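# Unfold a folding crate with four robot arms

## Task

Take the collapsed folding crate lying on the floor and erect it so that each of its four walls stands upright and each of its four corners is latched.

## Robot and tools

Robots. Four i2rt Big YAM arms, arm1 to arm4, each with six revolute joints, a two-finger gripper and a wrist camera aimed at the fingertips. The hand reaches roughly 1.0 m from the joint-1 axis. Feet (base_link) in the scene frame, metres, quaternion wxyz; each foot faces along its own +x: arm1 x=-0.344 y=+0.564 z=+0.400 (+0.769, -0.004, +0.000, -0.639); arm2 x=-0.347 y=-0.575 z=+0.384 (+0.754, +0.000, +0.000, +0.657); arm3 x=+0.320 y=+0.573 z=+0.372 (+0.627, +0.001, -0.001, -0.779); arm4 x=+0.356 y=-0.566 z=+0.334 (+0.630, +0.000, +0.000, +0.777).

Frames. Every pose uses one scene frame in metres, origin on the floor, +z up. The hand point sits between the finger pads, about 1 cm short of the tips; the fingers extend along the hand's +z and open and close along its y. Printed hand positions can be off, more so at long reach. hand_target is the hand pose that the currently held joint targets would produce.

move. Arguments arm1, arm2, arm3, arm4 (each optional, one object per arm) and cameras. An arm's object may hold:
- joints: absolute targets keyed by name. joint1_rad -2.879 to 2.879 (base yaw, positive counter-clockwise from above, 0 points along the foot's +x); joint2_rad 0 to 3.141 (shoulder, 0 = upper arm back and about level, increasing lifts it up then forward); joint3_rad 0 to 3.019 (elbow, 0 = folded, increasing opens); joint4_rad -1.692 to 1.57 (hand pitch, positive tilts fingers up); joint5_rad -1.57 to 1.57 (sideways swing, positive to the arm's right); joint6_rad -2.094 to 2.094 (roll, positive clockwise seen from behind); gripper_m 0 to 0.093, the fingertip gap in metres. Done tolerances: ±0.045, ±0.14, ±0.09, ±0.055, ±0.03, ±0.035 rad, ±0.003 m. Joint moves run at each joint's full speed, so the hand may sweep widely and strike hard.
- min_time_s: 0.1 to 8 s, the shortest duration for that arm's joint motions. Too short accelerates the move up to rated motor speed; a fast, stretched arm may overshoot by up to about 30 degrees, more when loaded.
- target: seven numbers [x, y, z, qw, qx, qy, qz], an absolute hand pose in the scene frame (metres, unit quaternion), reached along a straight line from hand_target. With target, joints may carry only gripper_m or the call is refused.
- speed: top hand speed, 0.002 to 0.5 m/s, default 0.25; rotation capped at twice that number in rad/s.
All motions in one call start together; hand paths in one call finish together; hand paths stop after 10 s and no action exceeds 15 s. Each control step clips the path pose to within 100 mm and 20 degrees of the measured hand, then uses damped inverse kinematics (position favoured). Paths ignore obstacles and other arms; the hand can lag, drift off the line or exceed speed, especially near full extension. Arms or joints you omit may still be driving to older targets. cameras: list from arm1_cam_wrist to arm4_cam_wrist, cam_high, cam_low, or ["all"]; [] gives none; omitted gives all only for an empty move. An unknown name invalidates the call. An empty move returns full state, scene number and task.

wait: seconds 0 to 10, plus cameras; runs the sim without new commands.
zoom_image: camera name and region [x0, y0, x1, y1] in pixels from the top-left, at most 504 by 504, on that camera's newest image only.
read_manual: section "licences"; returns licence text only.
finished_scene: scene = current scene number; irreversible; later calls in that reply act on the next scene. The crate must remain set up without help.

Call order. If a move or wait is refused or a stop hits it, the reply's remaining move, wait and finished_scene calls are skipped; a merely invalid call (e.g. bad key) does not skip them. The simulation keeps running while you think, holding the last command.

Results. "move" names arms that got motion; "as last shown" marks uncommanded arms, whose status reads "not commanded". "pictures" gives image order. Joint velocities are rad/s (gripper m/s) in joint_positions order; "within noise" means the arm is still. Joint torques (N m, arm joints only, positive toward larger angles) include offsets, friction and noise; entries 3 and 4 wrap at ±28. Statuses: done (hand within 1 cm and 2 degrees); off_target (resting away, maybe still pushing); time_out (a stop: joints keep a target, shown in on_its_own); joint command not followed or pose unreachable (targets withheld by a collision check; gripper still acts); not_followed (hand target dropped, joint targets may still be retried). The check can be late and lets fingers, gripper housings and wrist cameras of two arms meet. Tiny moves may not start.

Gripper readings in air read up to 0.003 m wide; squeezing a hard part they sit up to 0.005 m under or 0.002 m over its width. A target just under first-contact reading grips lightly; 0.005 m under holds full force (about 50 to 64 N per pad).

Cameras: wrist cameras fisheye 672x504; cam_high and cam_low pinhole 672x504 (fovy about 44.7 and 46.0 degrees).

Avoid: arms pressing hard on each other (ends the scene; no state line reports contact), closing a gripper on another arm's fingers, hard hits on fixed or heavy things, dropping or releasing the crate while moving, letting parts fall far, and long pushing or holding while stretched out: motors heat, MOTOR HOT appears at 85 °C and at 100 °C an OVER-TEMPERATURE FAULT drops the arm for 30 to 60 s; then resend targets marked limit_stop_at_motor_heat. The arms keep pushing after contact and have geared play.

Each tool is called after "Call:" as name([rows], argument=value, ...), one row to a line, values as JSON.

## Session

Call:
move(cameras=["all"])

Call:
zoom_image(camera="cam_high", region=[200, 200, 440, 410])

Call:
zoom_image(camera="cam_low", region=[200, 220, 480, 390])

Scene clock: 0.00 s.
Joint torques (N m): no reading
Motor temperatures (°C): arm1=[26 28 28 23 26 23 24] | arm2=[23 24 24 24 27 26 24] | arm3=[26 25 26 23 26 23 27] | arm4=[24 26 26 29 26 25 26]
Heat: arm1: hottest joint2_rad 28 °C; arm2: hottest joint5_rad 27 °C; arm3: hottest gripper 27 °C; arm4: hottest joint4_rad 29 °C.
Joint velocities: within noise
arm1.joint_positions: joint1_rad=+0.789 joint2_rad=+0.609 joint3_rad=+1.408 joint4_rad=-1.451 joint5_rad=+0.217 joint6_rad=-0.687 gripper_m=+0.09396
arm1.joint_status: not commanded
arm1.hand: x=-0.1884 y=+0.4177 z=+0.9285 quat_wxyz=(-0.292, -0.006, -0.892, +0.344) (m; scene frame)
arm1.hand_target: x=-0.1903 y=+0.4191 z=+0.9382 quat_wxyz=(-0.301, -0.007, -0.887, +0.350) (m; scene frame)
arm1.hand_status: not commanded
arm2.joint_positions: joint1_rad=-0.187 joint2_rad=+0.597 joint3_rad=+1.311 joint4_rad=-1.291 joint5_rad=+0.241 joint6_rad=-0.242 gripper_m=+0.09396
arm2.joint_status: not commanded
arm2.hand: x=-0.2311 y=-0.3617 z=+0.9012 quat_wxyz=(-0.466, +0.549, -0.680, -0.135) (m; scene frame)
arm2.hand_target: x=-0.2316 y=-0.3634 z=+0.9148 quat_wxyz=(-0.477, +0.543, -0.676, -0.142) (m; scene frame)
arm2.hand_status: not commanded
arm3.joint_positions: joint1_rad=+0.868 joint2_rad=+0.636 joint3_rad=+1.401 joint4_rad=-1.459 joint5_rad=+0.267 joint6_rad=-0.463 gripper_m=+0.09396
arm3.joint_status: not commanded
arm3.hand: x=+0.4150 y=+0.3713 z=+0.8920 quat_wxyz=(-0.249, -0.258, -0.861, +0.361) (m; scene frame)
arm3.hand_target: x=+0.4139 y=+0.3728 z=+0.9010 quat_wxyz=(-0.257, -0.258, -0.856, +0.367) (m; scene frame)
arm3.hand_status: not commanded
arm4.joint_positions: joint1_rad=-0.127 joint2_rad=+0.607 joint3_rad=+1.357 joint4_rad=-1.287 joint5_rad=+0.183 joint6_rad=-0.762 gripper_m=+0.09396
arm4.joint_status: not commanded
arm4.hand: x=+0.3687 y=-0.3251 z=+0.8718 quat_wxyz=(-0.479, +0.793, -0.351, -0.140) (m; scene frame)
arm4.hand_target: x=+0.3689 y=-0.3277 z=+0.8812 quat_wxyz=(-0.487, +0.788, -0.349, -0.145) (m; scene frame)
arm4.hand_status: not commanded
pictures: arm1_cam_wrist, arm2_cam_wrist, arm3_cam_wrist, arm4_cam_wrist, cam_high, cam_low

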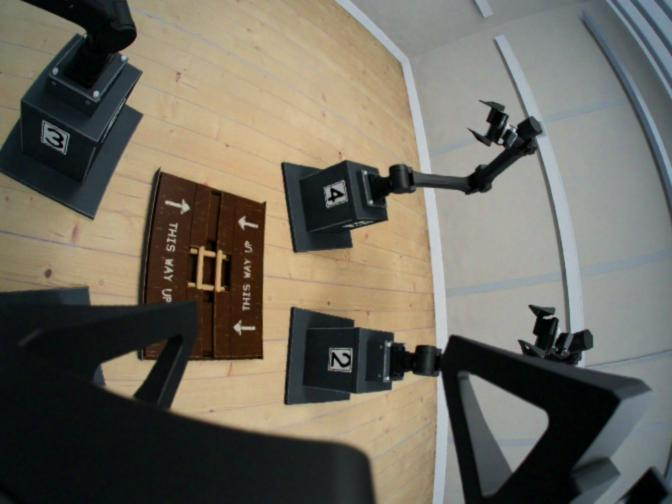

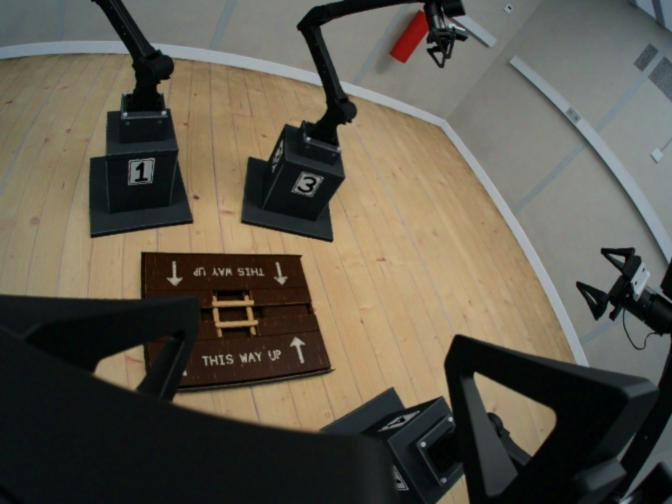

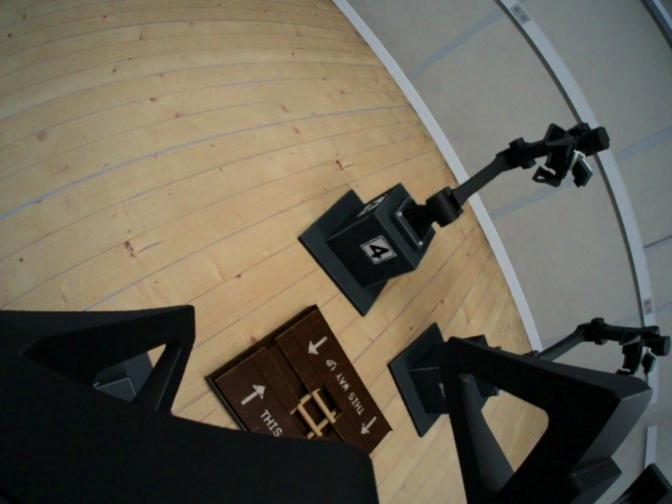

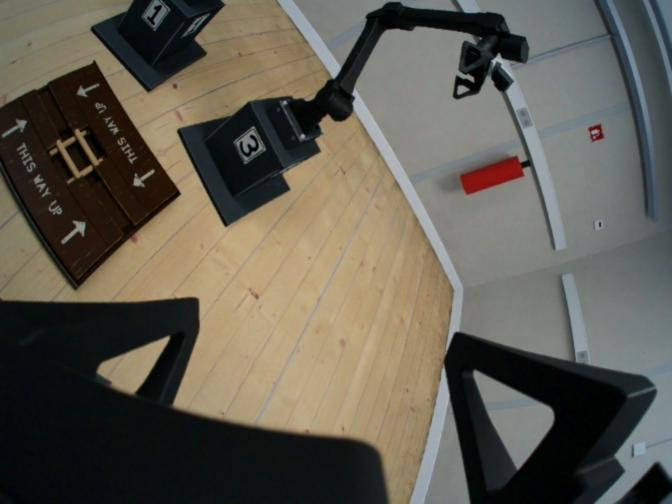

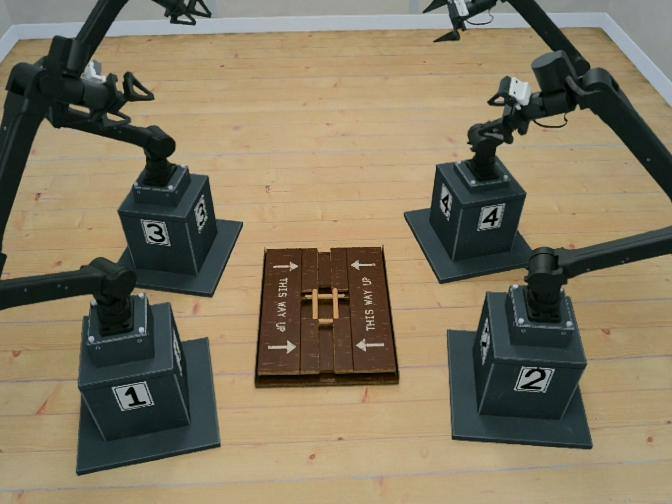

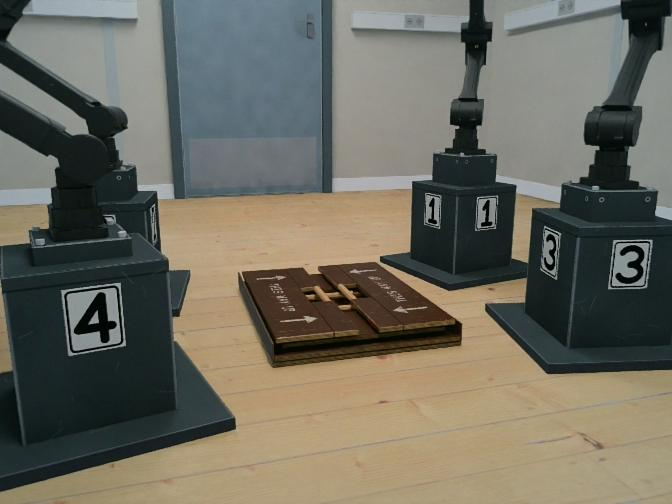

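Scaled by 2.100 from the camera's image (finer frame: 960x720).

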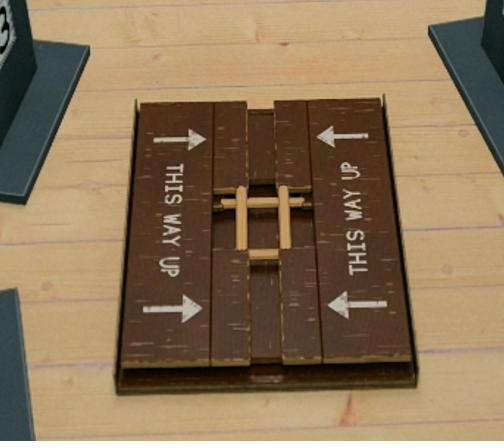

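Scaled by 1.800 from the camera's image (finer frame: 960x720).

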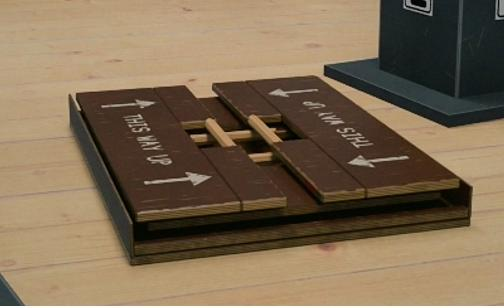

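Call:
move(arm3={"target": [-0.036, 0.020, 0.17, 0, 1, 0.005, 0], "speed": 0.45, "joints": {"gripper_m": 0.06}}, arm2={"target": [-0.02, -0.21, 0.27, 0, -0.011, 0.9999, 0], "speed": 0.45, "joints": {"gripper_m": 0.06}}, arm1={"target": [-0.30, 0.10, 0.40, 0, 0.7431, 0.6691, 0], "speed": 0.4, "joints": {"gripper_m": 0.046}}, arm4={"target": [0.27, -0.10, 0.40, 0, 0.6934, -0.7206, 0], "speed": 0.4, "joints": {"gripper_m": 0.046}}, cameras=["arm3_cam_wrist", "arm2_cam_wrist", "cam_high"])

Scene clock: 13.73 s.
Joint torques (N m): arm1=[-0.26 -17.2 9.16 0.35 0.13 0.21] | arm2=[-0.73 -18.43 6.42 -0.1 -0.06 0.06] | arm3=[-0.91 -18.67 8.08 -0.16 0.05 0.15] | arm4=[1.14 -13.33 11.96 0.05 -0.15 0.26]
Motor temperatures (°C): arm1=[26 28 29 23 26 23 24] | arm2=[23 24 25 24 27 26 24] | arm3=[26 25 28 23 26 23 27] | arm4=[24 26 28 29 26 25 26]
Heat: arm1: hottest joint3_rad 29 °C; arm2: hottest joint5_rad 27 °C; arm3: hottest joint3_rad 28 °C; arm4: hottest joint4_rad 29 °C.
move: arm1 off_target; arm2 off_target; arm3 off_target; arm4 off_target
Joint velocities: within noise
arm1.joint_positions: joint1_rad=-0.082 joint2_rad=+1.787 joint3_rad=+1.065 joint4_rad=-0.899 joint5_rad=-0.015 joint6_rad=+0.185 gripper_m=+0.04606
arm1.joint_status: all done
arm1.hand: x=-0.2968 y=+0.1234 z=+0.3877 quat_wxyz=(+0.016, -0.736, -0.677, -0.017)
arm1.hand_target: x=-0.2977 y=+0.1051 z=+0.3981 quat_wxyz=(+0.003, -0.742, -0.671, -0.008)
arm1.hand_status: off_target (0.027 m and 3.0 deg from the pose sent, 0.627 m and 106.0 deg at the start)
arm2.joint_positions: joint1_rad=-0.589 joint2_rad=+2.053 joint3_rad=+1.101 joint4_rad=-0.656 joint5_rad=-0.007 joint6_rad=+0.812 gripper_m=+0.06014
arm2.joint_status: all done
arm2.hand: x=-0.0354 y=-0.2230 z=+0.2599 quat_wxyz=(+0.015, +0.017, -1.000, +0.011)
arm2.hand_target: x=-0.0234 y=-0.2126 z=+0.2692 quat_wxyz=(+0.007, +0.010, -1.000, +0.001)
arm2.hand_status: off_target (0.023 m and 2.2 deg from the pose sent, 0.683 m and 93.3 deg at the start)
arm3.joint_positions: joint1_rad=-0.354 joint2_rad=+2.495 joint3_rad=+1.765 joint4_rad=-0.857 joint5_rad=-0.004 joint6_rad=+0.986 gripper_m=+0.06013
arm3.joint_status: all done
arm3.hand: x=-0.0270 y=+0.0298 z=+0.1723 quat_wxyz=(+0.006, -1.000, -0.007, -0.008)
arm3.hand_target: x=-0.0337 y=+0.0244 z=+0.1665 quat_wxyz=(+0.004, -1.000, +0.000, -0.009)
arm3.hand_status: off_target (0.013 m and 1.1 deg from the pose sent, 0.921 m and 149.6 deg at the start)
arm4.joint_positions: joint1_rad=-0.026 joint2_rad=+1.691 joint3_rad=+1.153 joint4_rad=-1.080 joint5_rad=-0.003 joint6_rad=+0.205 gripper_m=+0.04607
arm4.joint_status: all done
arm4.hand: x=+0.2742 y=-0.1227 z=+0.3893 quat_wxyz=(+0.014, +0.699, -0.715, +0.019)
arm4.hand_target: x=+0.2738 y=-0.1032 z=+0.3985 quat_wxyz=(+0.005, +0.690, -0.724, +0.003)
arm4.hand_status: off_target (0.025 m and 2.8 deg from the pose sent, 0.532 m and 73.3 deg at the start)
pictures: arm2_cam_wrist, arm3_cam_wrist, cam_high

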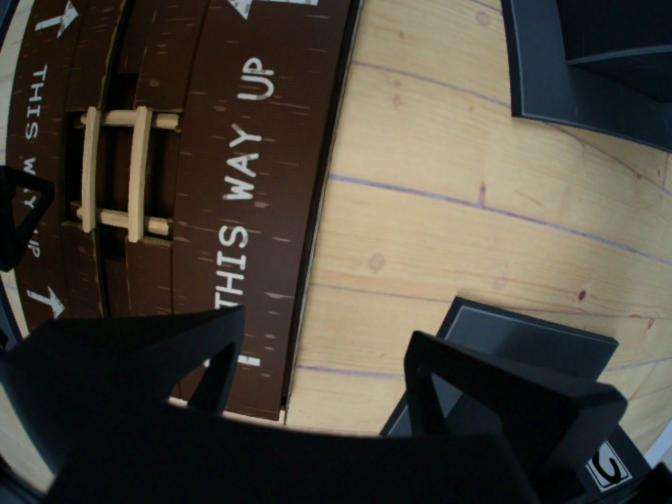

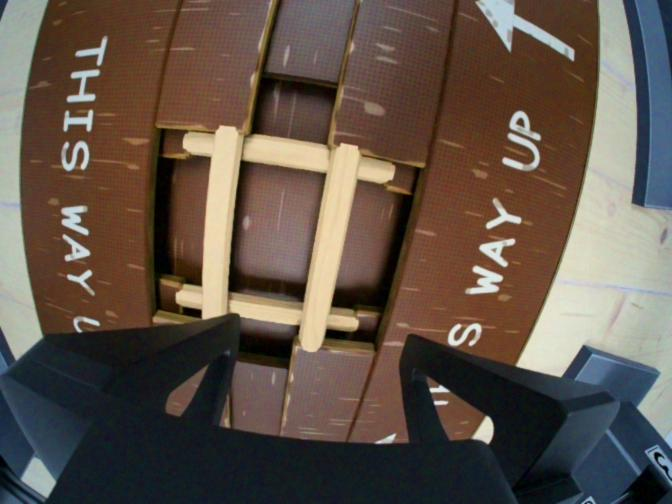

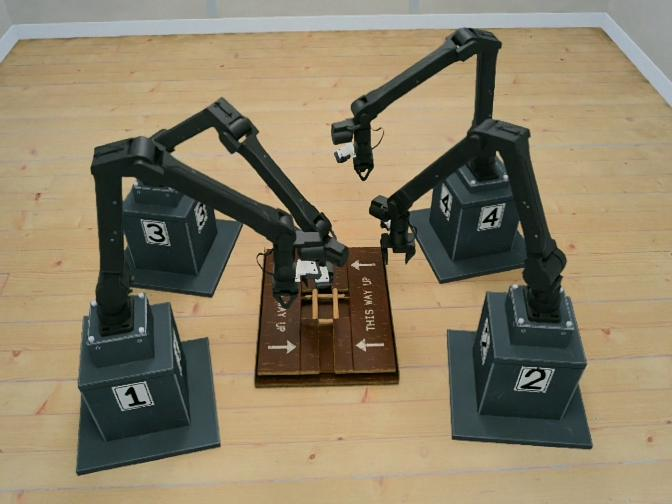

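Call:
move(arm3={"target": [-0.026, 0.031, 0.041, 0, 1, 0.007, 0], "speed": 0.25, "joints": {"gripper_m": 0.06}})

Call:
move(arm3={"joints": {"gripper_m": 0.007}}, cameras=["arm3_cam_wrist"])

Scene clock: 25.50 s.
Joint torques (N m): arm1=[-1.08 -16.85 9.03 0.12 0.13 0.15] | arm2=[-0.56 -18.49 6.41 -0.08 -0.07 0.06] | arm3=[-0.56 -18.78 6.94 0.31 0.27 0.09] | arm4=[1.2 -13.33 11.95 0.03 -0.16 0.28]
Motor temperatures (°C): arm1=[26 28 29 23 26 23 24] | arm2=[23 25 25 24 27 26 24] | arm3=[26 25 29 23 26 23 27] | arm4=[24 27 29 29 26 25 26]
Heat: arm1: hottest joint3_rad 29 °C; arm2: hottest joint5_rad 27 °C; arm3: hottest joint3_rad 29 °C; arm4: hottest joint3_rad 29 °C.
move: arm3 off_target
Joint velocities: within noise
arm1.joint_positions: joint1_rad=-0.079 joint2_rad=+1.787 joint3_rad=+1.065 joint4_rad=-0.899 joint5_rad=-0.015 joint6_rad=+0.185 gripper_m=+0.04606
arm1.joint_status: not commanded
arm1.hand: x=-0.2955 y=+0.1236 z=+0.3877 quat_wxyz=(+0.016, -0.734, -0.678, -0.017)
arm1.hand_target: x=-0.2963 y=+0.1052 z=+0.3980 quat_wxyz=(+0.003, -0.741, -0.672, -0.008)
arm1.hand_status: not commanded
arm2, arm4: as last shown
arm3.joint_positions: joint1_rad=-0.354 joint2_rad=+2.723 joint3_rad=+1.839 joint4_rad=-0.693 joint5_rad=+0.000 joint6_rad=+0.988 gripper_m=+0.06009
arm3.joint_status: all done
arm3.hand: x=-0.0220 y=+0.0386 z=+0.0491 quat_wxyz=(+0.003, -1.000, -0.007, -0.003)
arm3.hand_target: x=-0.0266 y=+0.0322 z=+0.0423 quat_wxyz=(-0.001, -1.000, -0.006, +0.001)
arm3.hand_status: off_target (0.012 m and 0.5 deg from the pose sent, 0.131 m and 1.1 deg at the start)
pictures: none

Scene clock: 26.17 s.
Joint torques (N m): arm1=[-0.85 -17.44 9.21 0.2 0.15 0.17] | arm2=[-0.56 -18.43 6.42 -0.08 -0.06 0.06] | arm3=[-0.09 -19.19 6.67 0.36 0.3 -0.04] | arm4=[1.14 -13.33 11.95 0.03 -0.15 0.28]
Motor temperatures (°C): arm1=[26 28 30 23 26 23 24] | arm2=[23 25 25 24 27 26 24] | arm3=[26 25 29 23 26 23 27] | arm4=[24 27 29 29 26 25 26]
Heat: arm1: hottest joint3_rad 30 °C; arm2: hottest joint5_rad 27 °C; arm3: hottest joint3_rad 29 °C; arm4: hottest joint3_rad 29 °C.
move: arm3 off_target
Joint velocities: within noise
arm1, arm2, arm4: as last shown
arm3.joint_positions: joint1_rad=-0.348 joint2_rad=+2.725 joint3_rad=+1.840 joint4_rad=-0.688 joint5_rad=+0.000 joint6_rad=+1.009 gripper_m=+0.01578
arm3.joint_status: gripper_m off_target (ended at +0.01581, target +0.00700)
arm3.hand: x=-0.0194 y=+0.0354 z=+0.0485 quat_wxyz=(+0.001, -1.000, +0.001, -0.002)
arm3.hand_target: x=-0.0236 y=+0.0296 z=+0.0415 quat_wxyz=(-0.002, -1.000, -0.005, +0.002)
arm3.hand_status: not commanded

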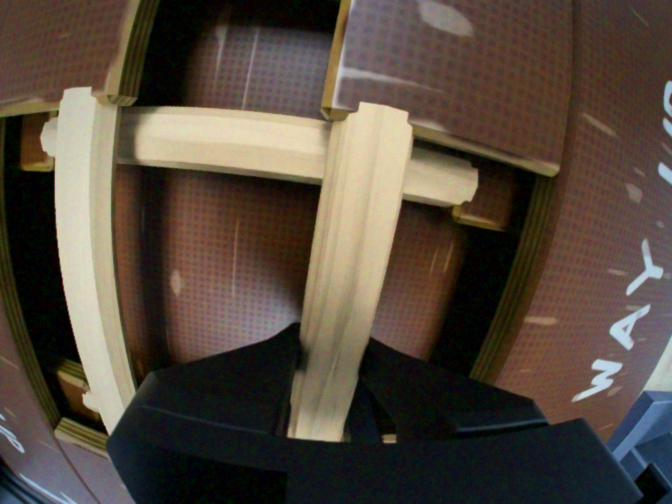

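Call:
move(arm3={"target": [-0.024, 0.044, 0.124, 0, 1, 0.005, 0], "speed": 0.2})

Call:
move(arm3={"target": [-0.024, 0.090, 0.199, 0.0698, 0.9976, 0.005, -0.0003], "speed": 0.22})

Call:
move(arm3={"target": [-0.024, 0.158, 0.240, 0.1392, 0.9903, 0.005, -0.0007], "speed": 0.22}, arm2={"target": [-0.017, -0.028, 0.15, 0, -0.02, 0.9998, 0], "speed": 0.3, "joints": {"gripper_m": 0.06}})

Call:
move(arm3={"target": [-0.024, 0.222, 0.248, 0.1994, 0.9799, 0.005, -0.001], "speed": 0.12}, arm2={"target": [-0.018, -0.025, 0.052, 0, -0.02, 0.9998, 0], "speed": 0.25, "joints": {"gripper_m": 0.06}}, cameras=["arm2_cam_wrist", "arm3_cam_wrist", "cam_low"])

Scene clock: 30.23 s.
Joint torques (N m): arm1=[-0.38 -16.91 9.21 0.12 0.1 0.2] | arm2=[-0.62 -18.49 6.41 -0.1 -0.06 0.06] | arm3=[-2.02 -24.12 3.19 -1.43 0.58 -0.18] | arm4=[1.2 -13.39 11.95 0.03 -0.16 0.28]
Motor temperatures (°C): arm1=[26 29 30 23 26 23 24] | arm2=[23 25 25 24 27 26 24] | arm3=[26 26 29 23 26 23 27] | arm4=[24 27 29 29 26 25 26]
Heat: arm1: hottest joint3_rad 30 °C; arm2: hottest joint5_rad 27 °C; arm3: hottest joint3_rad 29 °C; arm4: hottest joint3_rad 29 °C.
move: arm3 off_target
Joint velocities: within noise
arm1, arm2, arm4: as last shown
arm3.joint_positions: joint1_rad=-0.354 joint2_rad=+2.610 joint3_rad=+1.743 joint4_rad=-0.688 joint5_rad=-0.009 joint6_rad=+1.009 gripper_m=+0.01578
arm3.joint_status: not commanded
arm3.hand: x=-0.0199 y=+0.0392 z=+0.0954 quat_wxyz=(-0.009, -1.000, +0.004, -0.001)
arm3.hand_target: x=-0.0284 y=+0.0438 z=+0.1231 quat_wxyz=(-0.003, -1.000, -0.002, +0.001)
arm3.hand_status: off_target (0.029 m and 1.5 deg from the pose sent, 0.076 m and 0.7 deg at the start)
pictures: none

Scene clock: 31.30 s.
Joint torques (N m): arm1=[-0.38 -17.67 9.22 0.21 0.12 0.2] | arm2=[-0.56 -18.49 6.39 -0.09 -0.07 0.06] | arm3=[-1.9 -21.6 2.89 -0.68 0.49 -0.2] | arm4=[1.14 -13.33 11.95 0.03 -0.15 0.28]
Motor temperatures (°C): arm1=[26 29 30 23 26 23 24] | arm2=[23 25 25 24 27 26 24] | arm3=[26 26 29 23 26 23 27] | arm4=[24 27 30 29 26 25 26]
Heat: arm1: hottest joint3_rad 30 °C; arm2: hottest joint5_rad 27 °C; arm3: hottest joint3_rad 29 °C; arm4: hottest joint3_rad 30 °C.
move: arm3 off_target
Joint velocities: within noise
arm1, arm2, arm4: as last shown
arm3.joint_positions: joint1_rad=-0.414 joint2_rad=+2.345 joint3_rad=+1.435 joint4_rad=-0.546 joint5_rad=-0.093 joint6_rad=+0.949 gripper_m=+0.01571
arm3.joint_status: not commanded
arm3.hand: x=-0.0185 y=+0.0808 z=+0.1773 quat_wxyz=(-0.074, -0.997, +0.002, -0.005)
arm3.hand_target: x=-0.0233 y=+0.0891 z=+0.1977 quat_wxyz=(-0.070, -0.998, -0.005, -0.001)
arm3.hand_status: off_target (0.024 m and 1.1 deg from the pose sent, 0.116 m and 7.0 deg at the start)
pictures: none

Scene clock: 32.93 s.
Joint torques (N m): arm1=[-0.21 -16.79 9.1 0.28 0.11 0.18] | arm2=[-0.62 -24.06 7.31 -0.13 0.18 0.1] | arm3=[-1.38 -19.25 2.71 0.21 0.21 -0.19] | arm4=[1.2 -13.33 11.95 0.03 -0.16 0.28]
Motor temperatures (°C): arm1=[26 29 30 23 26 23 24] | arm2=[23 26 25 24 27 26 24] | arm3=[26 26 29 23 26 23 27] | arm4=[24 27 30 29 26 25 26]
Heat: arm1: hottest joint3_rad 30 °C; arm2: hottest joint5_rad 27 °C; arm3: hottest joint3_rad 29 °C; arm4: hottest joint3_rad 30 °C.
move: arm2 off_target; arm3 off_target
Joint velocities: within noise
arm1, arm4: as last shown
arm2.joint_positions: joint1_rad=-0.405 joint2_rad=+2.541 joint3_rad=+1.705 joint4_rad=-0.758 joint5_rad=+0.000 joint6_rad=+0.976 gripper_m=+0.06014
arm2.joint_status: all done
arm2.hand: x=-0.0250 y=-0.0415 z=+0.1418 quat_wxyz=(+0.006, +0.027, -1.000, +0.010)
arm2.hand_target: x=-0.0156 y=-0.0304 z=+0.1482 quat_wxyz=(-0.001, +0.021, -1.000, +0.002)
arm2.hand_status: off_target (0.018 m and 1.5 deg from the pose sent, 0.225 m and 2.2 deg at the start)
arm3.joint_positions: joint1_rad=-0.520 joint2_rad=+2.139 joint3_rad=+1.150 joint4_rad=-0.383 joint5_rad=-0.193 joint6_rad=+0.853 gripper_m=+0.01571
arm3.joint_status: not commanded
arm3.hand: x=-0.0177 y=+0.1503 z=+0.2245 quat_wxyz=(-0.137, -0.990, -0.001, -0.008)
arm3.hand_target: x=-0.0231 y=+0.1569 z=+0.2400 quat_wxyz=(-0.139, -0.990, -0.006, +0.001)
arm3.hand_status: off_target (0.018 m and 1.1 deg from the pose sent, 0.100 m and 7.6 deg at the start)
pictures: none

Scene clock: 34.13 s.
Joint torques (N m): arm1=[-0.67 -17.26 9.02 0.23 0.11 0.18] | arm2=[0.5 -24.76 6.71 0.34 0.13 0.06] | arm3=[-2.2 -17.03 2.03 0.34 0.05 -0.26] | arm4=[1.2 -13.33 11.95 0.03 -0.16 0.28]
Motor temperatures (°C): arm1=[26 29 30 23 26 23 24] | arm2=[23 26 25 24 27 26 24] | arm3=[26 26 29 23 26 23 28] | arm4=[24 27 30 29 26 25 26]
Heat: arm1: hottest joint3_rad 30 °C; arm2: hottest joint5_rad 27 °C; arm3: hottest joint3_rad 29 °C; arm4: hottest joint3_rad 30 °C.
move: arm2 off_target; arm3 off_target
Joint velocities: within noise
arm1, arm4: as last shown
arm2.joint_positions: joint1_rad=-0.396 joint2_rad=+2.749 joint3_rad=+1.835 joint4_rad=-0.688 joint5_rad=-0.003 joint6_rad=+0.994 gripper_m=+0.06011
arm2.joint_status: all done
arm2.hand: x=-0.0302 y=-0.0380 z=+0.0466 quat_wxyz=(+0.009, +0.022, -1.000, +0.012)
arm2.hand_target: x=-0.0212 y=-0.0231 z=+0.0533 quat_wxyz=(+0.000, +0.018, -1.000, -0.001)
arm2.hand_status: off_target (0.019 m and 1.8 deg from the pose sent, 0.092 m and 1.5 deg at the start)
arm3.joint_positions: joint1_rad=-0.640 joint2_rad=+2.047 joint3_rad=+0.955 joint4_rad=-0.219 joint5_rad=-0.308 joint6_rad=+0.748 gripper_m=+0.01522
arm3.joint_status: not commanded
arm3.hand: x=-0.0172 y=+0.2103 z=+0.2356 quat_wxyz=(-0.199, -0.980, -0.004, -0.008)
arm3.hand_target: x=-0.0196 y=+0.2181 z=+0.2477 quat_wxyz=(-0.200, -0.980, -0.010, -0.001)
arm3.hand_status: off_target (0.018 m and 1.0 deg from the pose sent, 0.076 m and 7.3 deg at the start)

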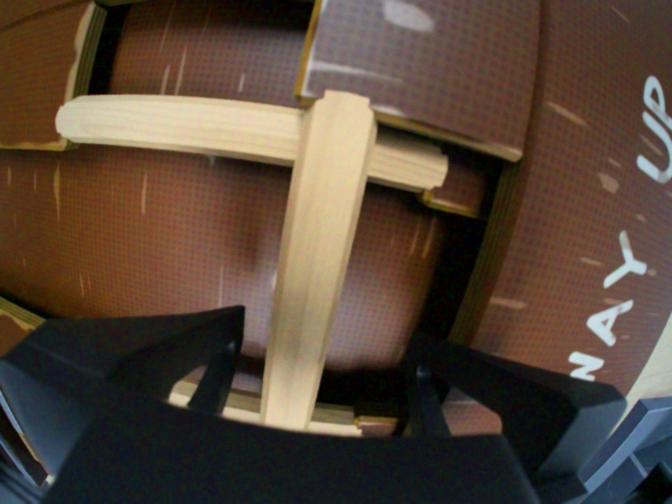

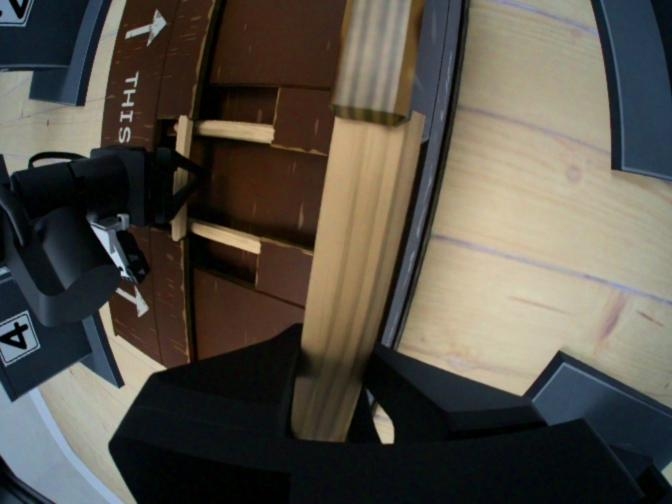

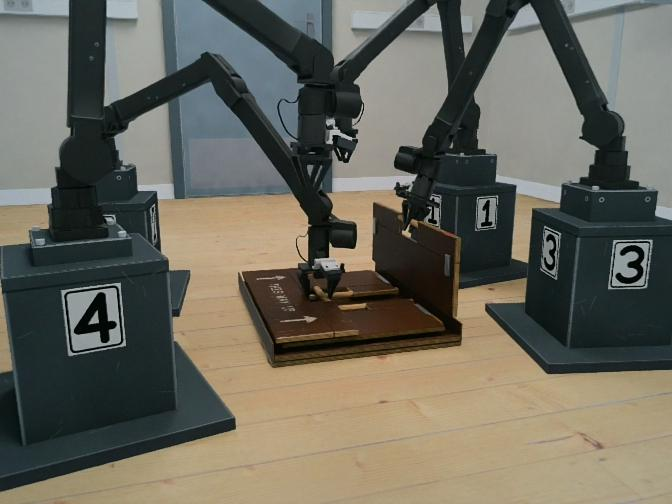

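Call:
move(arm2={"joints": {"gripper_m": 0.007}})

Call:
move(arm2={"target": [-0.018, -0.053, 0.147, 0, -0.02, 0.9998, 0], "speed": 0.2})

Call:
move(arm2={"target": [-0.018, -0.097, 0.204, 0.0014, -0.02, 0.9974, 0.0698], "speed": 0.22})

Call:
move(arm2={"target": [-0.018, -0.163, 0.238, 0.0028, -0.0198, 0.9901, 0.1391], "speed": 0.22})

Call:
move(arm2={"target": [-0.018, -0.234, 0.246, 0.004, -0.0196, 0.9797, 0.1993], "speed": 0.12}, arm1={"target": [-0.064, -0.010, 0.12, 0, 0.7431, 0.6691, 0], "speed": 0.25, "joints": {"gripper_m": 0.046}}, cameras=["arm1_cam_wrist", "arm2_cam_wrist", "cam_low", "arm4_cam_wrist"])

Scene clock: 40.60 s.
Joint torques (N m): arm1=[-0.21 -17.26 8.99 0.18 0.11 0.16] | arm2=[-0.56 -25.05 5.98 0.1 0.23 -0.08] | arm3=[-1.9 -17.08 2.03 0.29 0.08 -0.2] | arm4=[1.2 -13.33 11.95 0.03 -0.16 0.28]
Motor temperatures (°C): arm1=[26 29 30 23 26 23 24] | arm2=[23 26 25 24 27 26 24] | arm3=[26 27 28 23 26 23 28] | arm4=[24 27 30 29 26 25 26]
Heat: arm1: hottest joint3_rad 30 °C; arm2: hottest joint5_rad 27 °C; arm3: hottest joint3_rad 28 °C; arm4: hottest joint3_rad 30 °C.
move: arm2 off_target
Joint velocities: within noise
arm1, arm3, arm4: as last shown
arm2.joint_positions: joint1_rad=-0.388 joint2_rad=+2.751 joint3_rad=+1.846 joint4_rad=-0.674 joint5_rad=-0.004 joint6_rad=+1.007 gripper_m=+0.01722
arm2.joint_status: gripper_m off_target (ended at +0.01725, target +0.00700)
arm2.hand: x=-0.0302 y=-0.0280 z=+0.0481 quat_wxyz=(+0.004, +0.020, -1.000, +0.002)
arm2.hand_target: x=-0.0218 y=-0.0215 z=+0.0531 quat_wxyz=(-0.002, +0.019, -1.000, -0.003)
arm2.hand_status: not commanded
pictures: none

Scene clock: 41.73 s.
Joint torques (N m): arm1=[-0.56 -17.61 9.09 0.2 0.13 0.15] | arm2=[-2.08 -27.87 3.49 -1.24 0.55 -0.35] | arm3=[-1.32 -17.49 1.99 0.39 0.09 -0.24] | arm4=[1.2 -13.27 11.93 0.03 -0.16 0.28]
Motor temperatures (°C): arm1=[26 29 30 23 26 23 24] | arm2=[23 26 25 24 27 26 25] | arm3=[26 27 28 23 26 23 28] | arm4=[24 27 30 29 26 25 26]
Heat: arm1: hottest joint3_rad 30 °C; arm2: hottest joint5_rad 27 °C; arm3: hottest joint3_rad 28 °C; arm4: hottest joint3_rad 30 °C.
move: arm2 off_target
Joint velocities: within noise
arm1, arm3: as last shown
arm2.joint_positions: joint1_rad=-0.401 joint2_rad=+2.559 joint3_rad=+1.673 joint4_rad=-0.670 joint5_rad=-0.013 joint6_rad=+0.999 gripper_m=+0.01691
arm2.joint_status: not commanded
arm2.hand: x=-0.0307 y=-0.0408 z=+0.1226 quat_wxyz=(+0.001, +0.018, -1.000, -0.010)
arm2.hand_target: x=-0.0184 y=-0.0516 z=+0.1452 quat_wxyz=(+0.000, +0.020, -1.000, -0.001)
arm2.hand_status: off_target (0.030 m and 1.2 deg from the pose sent, 0.103 m and 0.5 deg at the start)
arm3.joint_positions: joint1_rad=-0.640 joint2_rad=+2.047 joint3_rad=+0.955 joint4_rad=-0.219 joint5_rad=-0.308 joint6_rad=+0.748 gripper_m=+0.01521
arm4.joint_positions: joint1_rad=-0.026 joint2_rad=+1.691 joint3_rad=+1.153 joint4_rad=-1.080 joint5_rad=-0.003 joint6_rad=+0.205 gripper_m=+0.04607
arm4.joint_status: not commanded
arm4.hand: x=+0.2742 y=-0.1227 z=+0.3893 quat_wxyz=(+0.014, +0.699, -0.715, +0.019)
arm4.hand_target: x=+0.2738 y=-0.1032 z=+0.3985 quat_wxyz=(+0.005, +0.690, -0.724, +0.003)
arm4.hand_status: not commanded
pictures: none

Scene clock: 42.80 s.
Joint torques (N m): arm1=[-1.08 -17.79 9.13 0.27 0.14 0.19] | arm2=[-2.55 -25.23 3.1 -0.5 0.72 -0.38] | arm3=[-2.02 -17.79 2.09 0.4 0.02 -0.27] | arm4=[1.14 -13.33 11.95 0.03 -0.15 0.28]
Motor temperatures (°C): arm1=[26 29 30 23 26 23 24] | arm2=[23 27 25 24 27 26 25] | arm3=[26 27 28 23 26 23 28] | arm4=[24 27 30 29 26 25 26]
Heat: arm1: hottest joint3_rad 30 °C; arm2: hottest joint2_rad 27 °C; arm3: hottest joint3_rad 28 °C; arm4: hottest joint3_rad 30 °C.
move: arm2 off_target
Joint velocities: within noise
arm1.joint_positions: joint1_rad=-0.079 joint2_rad=+1.787 joint3_rad=+1.065 joint4_rad=-0.899 joint5_rad=-0.015 joint6_rad=+0.185 gripper_m=+0.04606
arm1.joint_status: not commanded
arm1.hand: x=-0.2955 y=+0.1236 z=+0.3877 quat_wxyz=(+0.016, -0.734, -0.678, -0.017)
arm1.hand_target: x=-0.2963 y=+0.1052 z=+0.3980 quat_wxyz=(+0.003, -0.741, -0.672, -0.008)
arm1.hand_status: not commanded
arm2.joint_positions: joint1_rad=-0.460 joint2_rad=+2.332 joint3_rad=+1.389 joint4_rad=-0.505 joint5_rad=-0.101 joint6_rad=+0.941 gripper_m=+0.01688
arm2.joint_status: not commanded
arm2.hand: x=-0.0310 y=-0.0801 z=+0.1878 quat_wxyz=(+0.006, +0.020, -0.997, -0.079)
arm2.hand_target: x=-0.0181 y=-0.0952 z=+0.2040 quat_wxyz=(-0.001, +0.020, -0.997, -0.071)
arm2.hand_status: off_target (0.027 m and 1.3 deg from the pose sent, 0.100 m and 6.9 deg at the start)
arm3, arm4: as last shown
pictures: none

Scene clock: 43.87 s.
Joint torques (N m): arm1=[-0.56 -17.14 9.2 0.29 0.11 0.2] | arm2=[-3.02 -20.78 3.14 0.17 0.8 -0.41] | arm3=[-2.14 -17.26 2.02 0.46 0.05 -0.25] | arm4=[1.14 -13.33 11.95 0.02 -0.15 0.28]
Motor temperatures (°C): arm1=[26 29 30 23 26 23 24] | arm2=[23 27 25 24 27 26 25] | arm3=[26 27 28 23 26 23 28] | arm4=[24 27 30 29 26 25 26]
Heat: arm1: hottest joint3_rad 30 °C; arm2: hottest joint2_rad 27 °C; arm3: hottest joint3_rad 28 °C; arm4: hottest joint3_rad 30 °C.
move: arm2 off_target
Joint velocities: within noise
arm1, arm3, arm4: as last shown
arm2.joint_positions: joint1_rad=-0.563 joint2_rad=+2.137 joint3_rad=+1.111 joint4_rad=-0.329 joint5_rad=-0.208 joint6_rad=+0.849 gripper_m=+0.01688
arm2.joint_status: not commanded
arm2.hand: x=-0.0308 y=-0.1446 z=+0.2328 quat_wxyz=(+0.008, +0.023, -0.989, -0.149)
arm2.hand_target: x=-0.0178 y=-0.1620 z=+0.2383 quat_wxyz=(-0.002, +0.020, -0.990, -0.140)
arm2.hand_status: off_target (0.023 m and 1.7 deg from the pose sent, 0.098 m and 7.0 deg at the start)
pictures: none

Scene clock: 46.33 s.
Joint torques (N m): arm1=[-0.62 -25.7 7.79 0.09 0.28 0.18] | arm2=[-4.25 -17.67 2.28 0.5 0.77 -0.55] | arm3=[-1.73 -17.26 1.94 0.34 0.04 -0.25] | arm4=[1.14 -13.33 11.95 0.05 -0.16 0.28]
Motor temperatures (°C): arm1=[26 29 31 23 26 23 24] | arm2=[23 27 25 24 27 26 25] | arm3=[26 27 28 23 26 23 28] | arm4=[24 28 31 29 26 25 26]
Heat: arm1: hottest joint3_rad 31 °C; arm2: hottest joint2_rad 27 °C; arm3: hottest joint3_rad 28 °C; arm4: hottest joint3_rad 31 °C.
move: arm1 off_target; arm2 off_target
Joint velocities: within noise
arm1.joint_positions: joint1_rad=+0.272 joint2_rad=+2.622 joint3_rad=+1.743 joint4_rad=-0.707 joint5_rad=-0.004 joint6_rad=+0.548 gripper_m=+0.04606
arm1.joint_status: all done
arm1.hand: x=-0.0704 y=+0.0029 z=+0.1190 quat_wxyz=(+0.007, -0.739, -0.674, +0.000)
arm1.hand_target: x=-0.0659 y=-0.0075 z=+0.1194 quat_wxyz=(+0.001, -0.743, -0.670, +0.003)
arm1.hand_status: off_target (0.014 m and 1.1 deg from the pose sent, 0.378 m and 3.0 deg at the start)
arm2.joint_positions: joint1_rad=-0.691 joint2_rad=+2.038 joint3_rad=+0.904 joint4_rad=-0.165 joint5_rad=-0.329 joint6_rad=+0.741 gripper_m=+0.01671
arm2.joint_status: not commanded
arm2.hand: x=-0.0320 y=-0.2096 z=+0.2467 quat_wxyz=(+0.011, +0.024, -0.977, -0.210)
arm2.hand_target: x=-0.0204 y=-0.2339 z=+0.2457 quat_wxyz=(+0.000, +0.019, -0.980, -0.198)
arm2.hand_status: off_target (0.028 m and 2.2 deg from the pose sent, 0.091 m and 6.1 deg at the start)
arm3, arm4: as last shown
pictures: arm1_cam_wrist, arm2_cam_wrist, arm4_cam_wrist, cam_low

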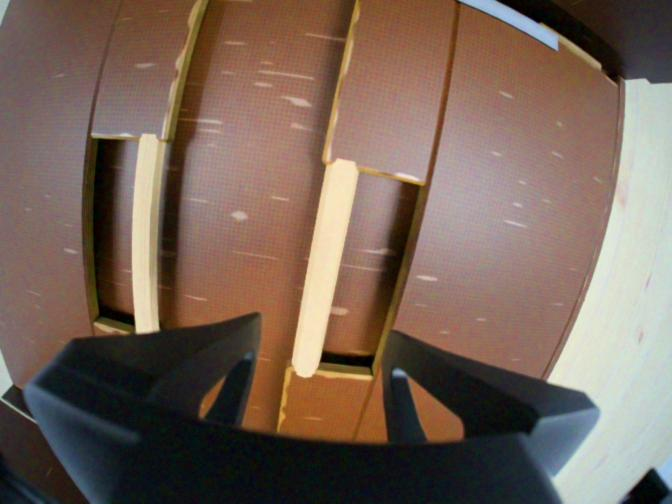

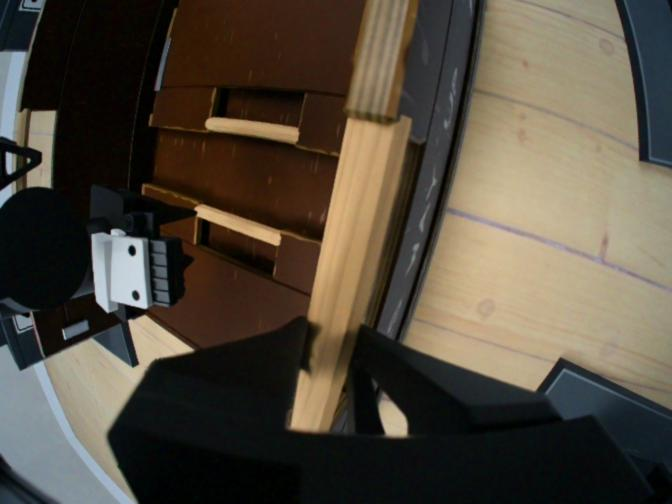

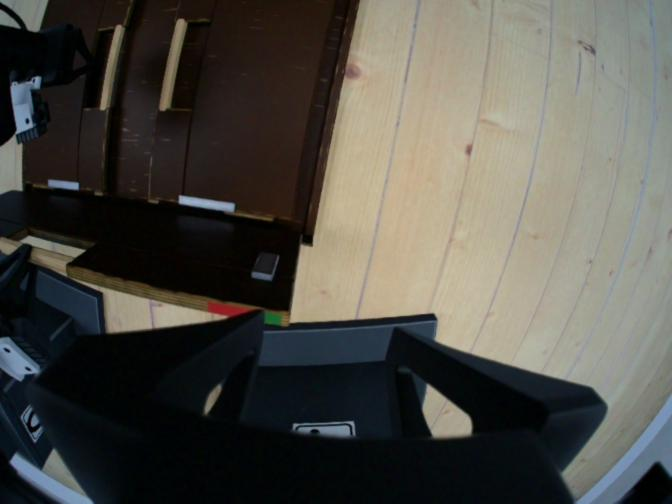

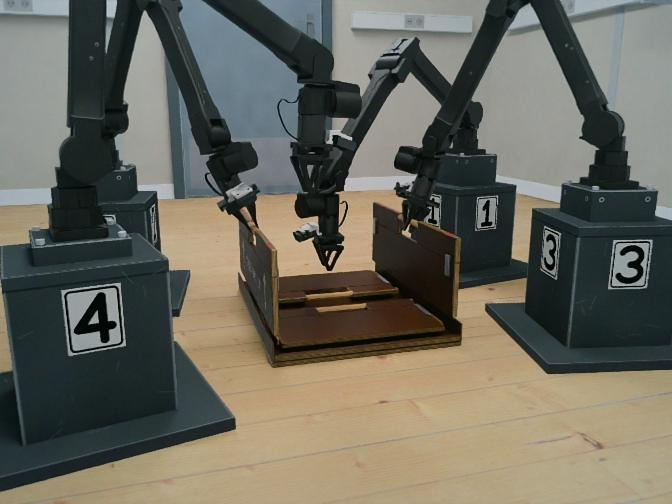

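Call:
move(arm1={"target": [-0.064, -0.002, 0.017, 0, 0.7513, 0.66, 0], "speed": 0.25, "joints": {"gripper_m": 0.046}}, arm2={"target": [-0.018, -0.246, 0.246, 0.004, -0.0196, 0.9797, 0.1993], "speed": 0.1}, arm3={"target": [-0.022, 0.236, 0.248, 0.1994, 0.9799, 0.005, -0.001], "speed": 0.1})

Call:
move(arm1={"joints": {"gripper_m": 0.006}}, cameras=["arm1_cam_wrist"])

Scene clock: 51.70 s.
Joint torques (N m): arm1=[0.32 -25.11 6.83 0.58 0.18 0.17] | arm2=[-5.77 -18.14 1.57 0.28 0.89 -0.71] | arm3=[-3.72 -17.73 0.85 -0.01 0.27 -0.41] | arm4=[1.2 -13.39 11.95 0.05 -0.15 0.28]
Motor temperatures (°C): arm1=[26 29 31 23 26 23 24] | arm2=[23 27 25 24 27 26 25] | arm3=[26 27 28 23 26 23 28] | arm4=[24 28 31 29 26 25 26]
Heat: arm1: hottest joint3_rad 31 °C; arm2: hottest joint2_rad 27 °C; arm3: hottest joint3_rad 28 °C; arm4: hottest joint3_rad 31 °C.
move: arm1 done; arm2 off_target; arm3 off_target
Joint velocities: within noise
arm1.joint_positions: joint1_rad=+0.270 joint2_rad=+2.837 joint3_rad=+1.893 joint4_rad=-0.635 joint5_rad=-0.007 joint6_rad=+0.580 gripper_m=+0.04605
arm1.joint_status: all done
arm1.hand: x=-0.0706 y=+0.0007 z=+0.0237 quat_wxyz=(+0.003, -0.750, -0.661, +0.000)
arm1.hand_target: x=-0.0657 y=-0.0009 z=+0.0164 quat_wxyz=(+0.000, -0.752, -0.659, +0.000)
arm1.hand_status: done (0.010 m and 0.4 deg from the pose sent, 0.102 m and 2.3 deg at the start)
arm2.joint_positions: joint1_rad=-0.692 joint2_rad=+2.036 joint3_rad=+0.892 joint4_rad=-0.137 joint5_rad=-0.336 joint6_rad=+0.737 gripper_m=+0.01671
arm2.joint_status: not commanded
arm2.hand: x=-0.0324 y=-0.2096 z=+0.2468 quat_wxyz=(+0.006, +0.027, -0.976, -0.218)
arm2.hand_target: x=-0.0191 y=-0.2428 z=+0.2460 quat_wxyz=(-0.006, +0.020, -0.979, -0.201)
arm2.hand_status: off_target (0.039 m and 2.6 deg from the pose sent, 0.039 m and 2.2 deg at the start)
arm3.joint_positions: joint1_rad=-0.646 joint2_rad=+2.044 joint3_rad=+0.944 joint4_rad=-0.198 joint5_rad=-0.319 joint6_rad=+0.745 gripper_m=+0.01521
arm3.joint_status: not commanded
arm3.hand: x=-0.0179 y=+0.2114 z=+0.2364 quat_wxyz=(-0.207, -0.978, -0.004, -0.005)
arm3.hand_target: x=-0.0223 y=+0.2340 z=+0.2474 quat_wxyz=(-0.200, -0.980, -0.005, +0.002)
arm3.hand_status: off_target (0.028 m and 1.2 deg from the pose sent, 0.029 m and 1.0 deg at the start)
arm4: as last shown
pictures: none

Scene clock: 52.43 s.
Joint torques (N m): arm1=[0.32 -25.11 6.74 0.83 -0.12 0.18] | arm2=[-5.71 -18.14 1.55 0.28 0.89 -0.71] | arm3=[-4.25 -17.61 0.87 -0.08 0.29 -0.45] | arm4=[1.14 -13.33 11.95 0.03 -0.15 0.28]
Motor temperatures (°C): arm1=[26 30 31 23 26 23 24] | arm2=[23 27 25 24 27 26 25] | arm3=[26 27 28 23 26 23 28] | arm4=[24 28 31 29 26 25 26]
Heat: arm1: hottest joint3_rad 31 °C; arm2: hottest joint2_rad 27 °C; arm3: hottest joint3_rad 28 °C; arm4: hottest joint3_rad 31 °C.
move: arm1 off_target
Joint velocities: within noise
arm1.joint_positions: joint1_rad=+0.269 joint2_rad=+2.837 joint3_rad=+1.893 joint4_rad=-0.644 joint5_rad=+0.007 joint6_rad=+0.580 gripper_m=+0.01746
arm1.joint_status: gripper_m off_target (ended at +0.01749, target +0.00600)
arm1.hand: x=-0.0746 y=+0.0013 z=+0.0238 quat_wxyz=(+0.009, -0.750, -0.661, +0.005)
arm1.hand_target: x=-0.0685 y=-0.0020 z=+0.0164 quat_wxyz=(+0.002, -0.753, -0.658, +0.003)
arm1.hand_status: not commanded
arm2, arm3, arm4: as last shown

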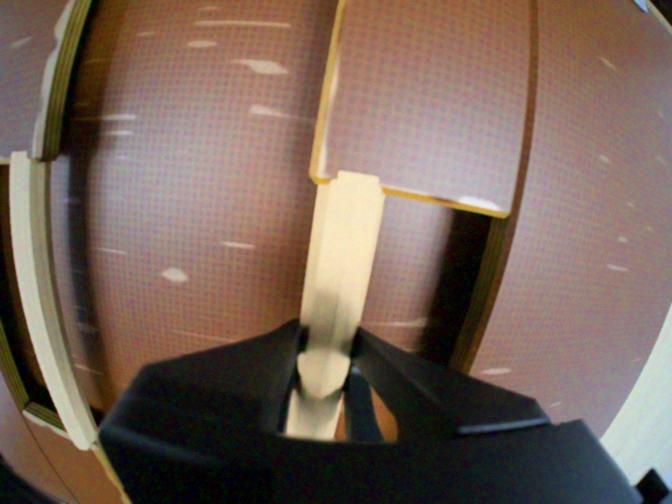

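Call:
move(arm1={"target": [-0.080, -0.002, 0.131, 0, 0.7513, 0.66, 0], "speed": 0.2})

Call:
move(arm1={"target": [-0.126, -0.002, 0.197, 0, 0.7513, 0.66, 0], "speed": 0.22})

Call:
move(arm1={"target": [-0.214, -0.002, 0.253, 0, 0.7513, 0.66, 0], "speed": 0.22})

Call:
move(arm1={"target": [-0.30, -0.002, 0.266, 0, 0.7513, 0.66, 0], "speed": 0.09}, arm4={"target": [0.028, 0.030, 0.12, 0, 0.6934, -0.7206, 0], "speed": 0.3, "joints": {"gripper_m": 0.046}}, cameras=["arm1_cam_wrist", "arm4_cam_wrist", "cam_low", "cam_high"])

Scene clock: 55.43 s.
Joint torques (N m): arm1=[0.09 -30.51 4.78 -0.42 0.17 0.18] | arm2=[-5.71 -18.08 1.57 0.28 0.88 -0.71] | arm3=[-3.6 -17.38 0.75 0.05 0.31 -0.44] | arm4=[1.2 -13.33 11.95 0.05 -0.15 0.28]
Motor temperatures (°C): arm1=[26 30 31 23 26 23 24] | arm2=[23 27 25 24 27 26 25] | arm3=[26 27 28 23 26 23 28] | arm4=[24 28 31 29 26 25 26]
Heat: arm1: hottest joint3_rad 31 °C; arm2: hottest joint2_rad 27 °C; arm3: hottest joint3_rad 28 °C; arm4: hottest joint3_rad 31 °C.
move: arm1 off_target
Joint velocities: within noise
arm1.joint_positions: joint1_rad=+0.241 joint2_rad=+2.637 joint3_rad=+1.726 joint4_rad=-0.666 joint5_rad=-0.018 joint6_rad=+0.553 gripper_m=+0.01683
arm1.joint_status: not commanded
arm1.hand: x=-0.0878 y=+0.0005 z=+0.1059 quat_wxyz=(+0.000, -0.750, -0.661, -0.005)
arm1.hand_target: x=-0.0799 y=-0.0058 z=+0.1305 quat_wxyz=(-0.006, -0.753, -0.658, -0.003)
arm1.hand_status: off_target (0.026 m and 0.6 deg from the pose sent, 0.107 m and 1.2 deg at the start)
arm2, arm3, arm4: as last shown
pictures: none

Scene clock: 56.47 s.
Joint torques (N m): arm1=[-0.73 -29.98 4.52 -1.33 0.84 0.1] | arm2=[-5.77 -18.08 1.55 0.28 0.88 -0.71] | arm3=[-3.6 -17.26 0.91 0.09 0.32 -0.44] | arm4=[1.2 -13.33 11.95 0.03 -0.15 0.28]
Motor temperatures (°C): arm1=[26 30 31 23 26 23 25] | arm2=[23 27 25 24 27 26 25] | arm3=[26 27 28 23 26 23 28] | arm4=[24 28 31 29 26 25 26]
Heat: arm1: hottest joint3_rad 31 °C; arm2: hottest joint2_rad 27 °C; arm3: hottest joint3_rad 28 °C; arm4: hottest joint3_rad 31 °C.
move: arm1 off_target
Joint velocities: within noise
arm1.joint_positions: joint1_rad=+0.185 joint2_rad=+2.479 joint3_rad=+1.598 joint4_rad=-0.692 joint5_rad=-0.025 joint6_rad=+0.501 gripper_m=+0.01690
arm1.joint_status: not commanded
arm1.hand: x=-0.1235 y=+0.0004 z=+0.1692 quat_wxyz=(-0.004, -0.752, -0.659, -0.008)
arm1.hand_target: x=-0.1253 y=-0.0033 z=+0.1961 quat_wxyz=(-0.001, -0.752, -0.660, +0.000)
arm1.hand_status: off_target (0.028 m and 1.0 deg from the pose sent, 0.099 m and 0.6 deg at the start)
arm2, arm3, arm4: as last shown
pictures: none

Scene clock: 57.70 s.
Joint torques (N m): arm1=[-1.08 -27.52 5.2 -0.58 0.69 0.01] | arm2=[-5.71 -18.08 1.57 0.27 0.89 -0.72] | arm3=[-3.84 -17.32 0.83 -0.13 0.31 -0.44] | arm4=[1.14 -13.33 11.95 0.05 -0.16 0.28]
Motor temperatures (°C): arm1=[26 30 31 23 26 23 25] | arm2=[23 27 25 24 27 26 25] | arm3=[26 27 28 23 26 23 28] | arm4=[24 28 31 29 26 25 26]
Heat: arm1: hottest joint3_rad 31 °C; arm2: hottest joint2_rad 27 °C; arm3: hottest joint3_rad 28 °C; arm4: hottest joint3_rad 31 °C.
move: arm1 off_target
Joint velocities: within noise
arm1.joint_positions: joint1_rad=+0.054 joint2_rad=+2.311 joint3_rad=+1.465 joint4_rad=-0.738 joint5_rad=-0.019 joint6_rad=+0.363 gripper_m=+0.01647
arm1.joint_status: not commanded
arm1.hand: x=-0.2056 y=+0.0030 z=+0.2331 quat_wxyz=(+0.001, -0.749, -0.662, -0.007)
arm1.hand_target: x=-0.2104 y=-0.0002 z=+0.2515 quat_wxyz=(+0.001, -0.749, -0.663, -0.001)
arm1.hand_status: off_target (0.022 m and 0.9 deg from the pose sent, 0.123 m and 1.0 deg at the start)
arm2, arm3: as last shown
arm4.joint_positions: joint1_rad=-0.026 joint2_rad=+1.691 joint3_rad=+1.153 joint4_rad=-1.080 joint5_rad=-0.003 joint6_rad=+0.205 gripper_m=+0.04607
arm4.joint_status: not commanded
arm4.hand: x=+0.2742 y=-0.1227 z=+0.3893 quat_wxyz=(+0.014, +0.699, -0.715, +0.019)
arm4.hand_target: x=+0.2738 y=-0.1032 z=+0.3985 quat_wxyz=(+0.005, +0.690, -0.724, +0.003)
arm4.hand_status: not commanded
pictures: none

Scene clock: 60.00 s.
Joint torques (N m): arm1=[-4.78 -26.58 4.94 -0.44 1.79 -0.18] | arm2=[-5.66 -18.14 1.55 0.28 0.89 -0.71] | arm3=[-4.07 -17.67 0.84 0.01 0.27 -0.42] | arm4=[1.14 -23.24 10.65 -0.53 0 0.28]
Motor temperatures (°C): arm1=[26 30 31 23 26 23 25] | arm2=[23 27 25 24 27 26 25] | arm3=[26 27 28 23 26 23 28] | arm4=[24 28 31 29 26 25 26]
Heat: arm1: hottest joint3_rad 31 °C; arm2: hottest joint2_rad 27 °C; arm3: hottest joint3_rad 28 °C; arm4: hottest joint3_rad 31 °C.
move: arm1 off_target; arm4 off_target
Joint velocities: within noise
arm1.joint_positions: joint1_rad=-0.044 joint2_rad=+2.263 joint3_rad=+1.419 joint4_rad=-0.736 joint5_rad=-0.048 joint6_rad=+0.249 gripper_m=+0.01636
arm1.joint_status: not commanded
arm1.hand: x=-0.2576 y=+0.0030 z=+0.2482 quat_wxyz=(-0.010, -0.744, -0.668, -0.019)
arm1.hand_target: x=-0.2951 y=-0.0021 z=+0.2655 quat_wxyz=(-0.002, -0.753, -0.658, -0.001)
arm1.hand_status: off_target (0.046 m and 2.7 deg from the pose sent, 0.100 m and 0.9 deg at the start)
arm2, arm3: as last shown
arm4.joint_positions: joint1_rad=+0.297 joint2_rad=+2.573 joint3_rad=+1.880 joint4_rad=-0.890 joint5_rad=+0.003 joint6_rad=+0.522 gripper_m=+0.04607
arm4.joint_status: all done
arm4.hand: x=+0.0338 y=+0.0195 z=+0.1196 quat_wxyz=(+0.000, +0.701, -0.714, +0.006)
arm4.hand_target: x=+0.0312 y=+0.0287 z=+0.1181 quat_wxyz=(-0.002, +0.693, -0.721, +0.002)
arm4.hand_status: off_target (0.012 m and 1.3 deg from the pose sent, 0.396 m and 2.8 deg at the start)
pictures: arm1_cam_wrist, arm4_cam_wrist, cam_high, cam_low

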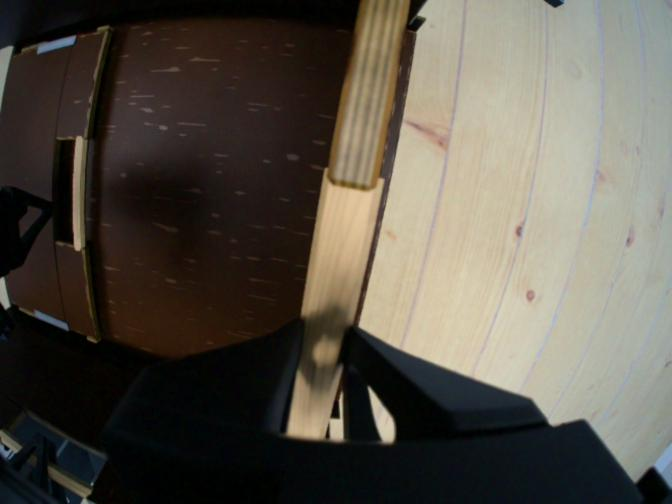

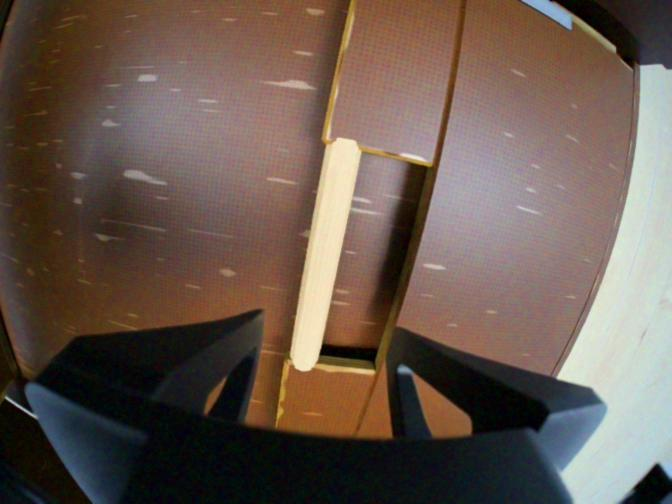

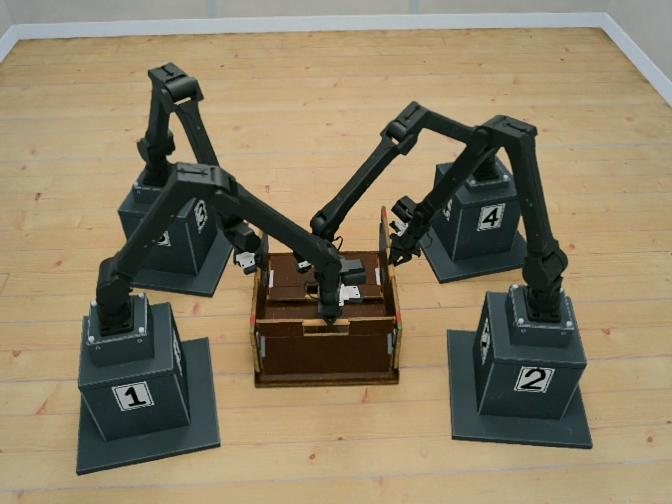

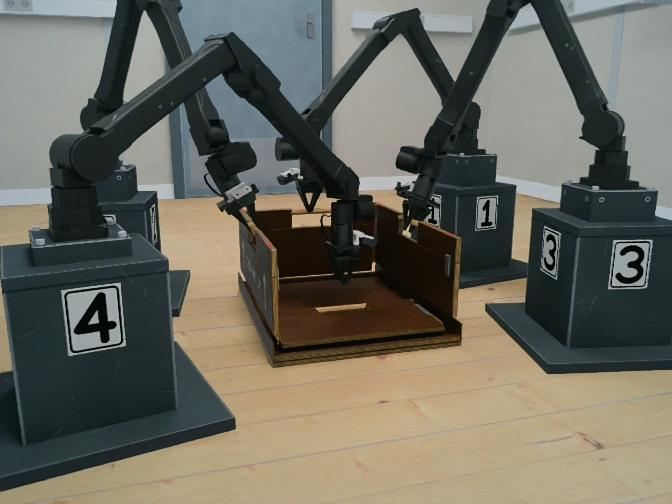

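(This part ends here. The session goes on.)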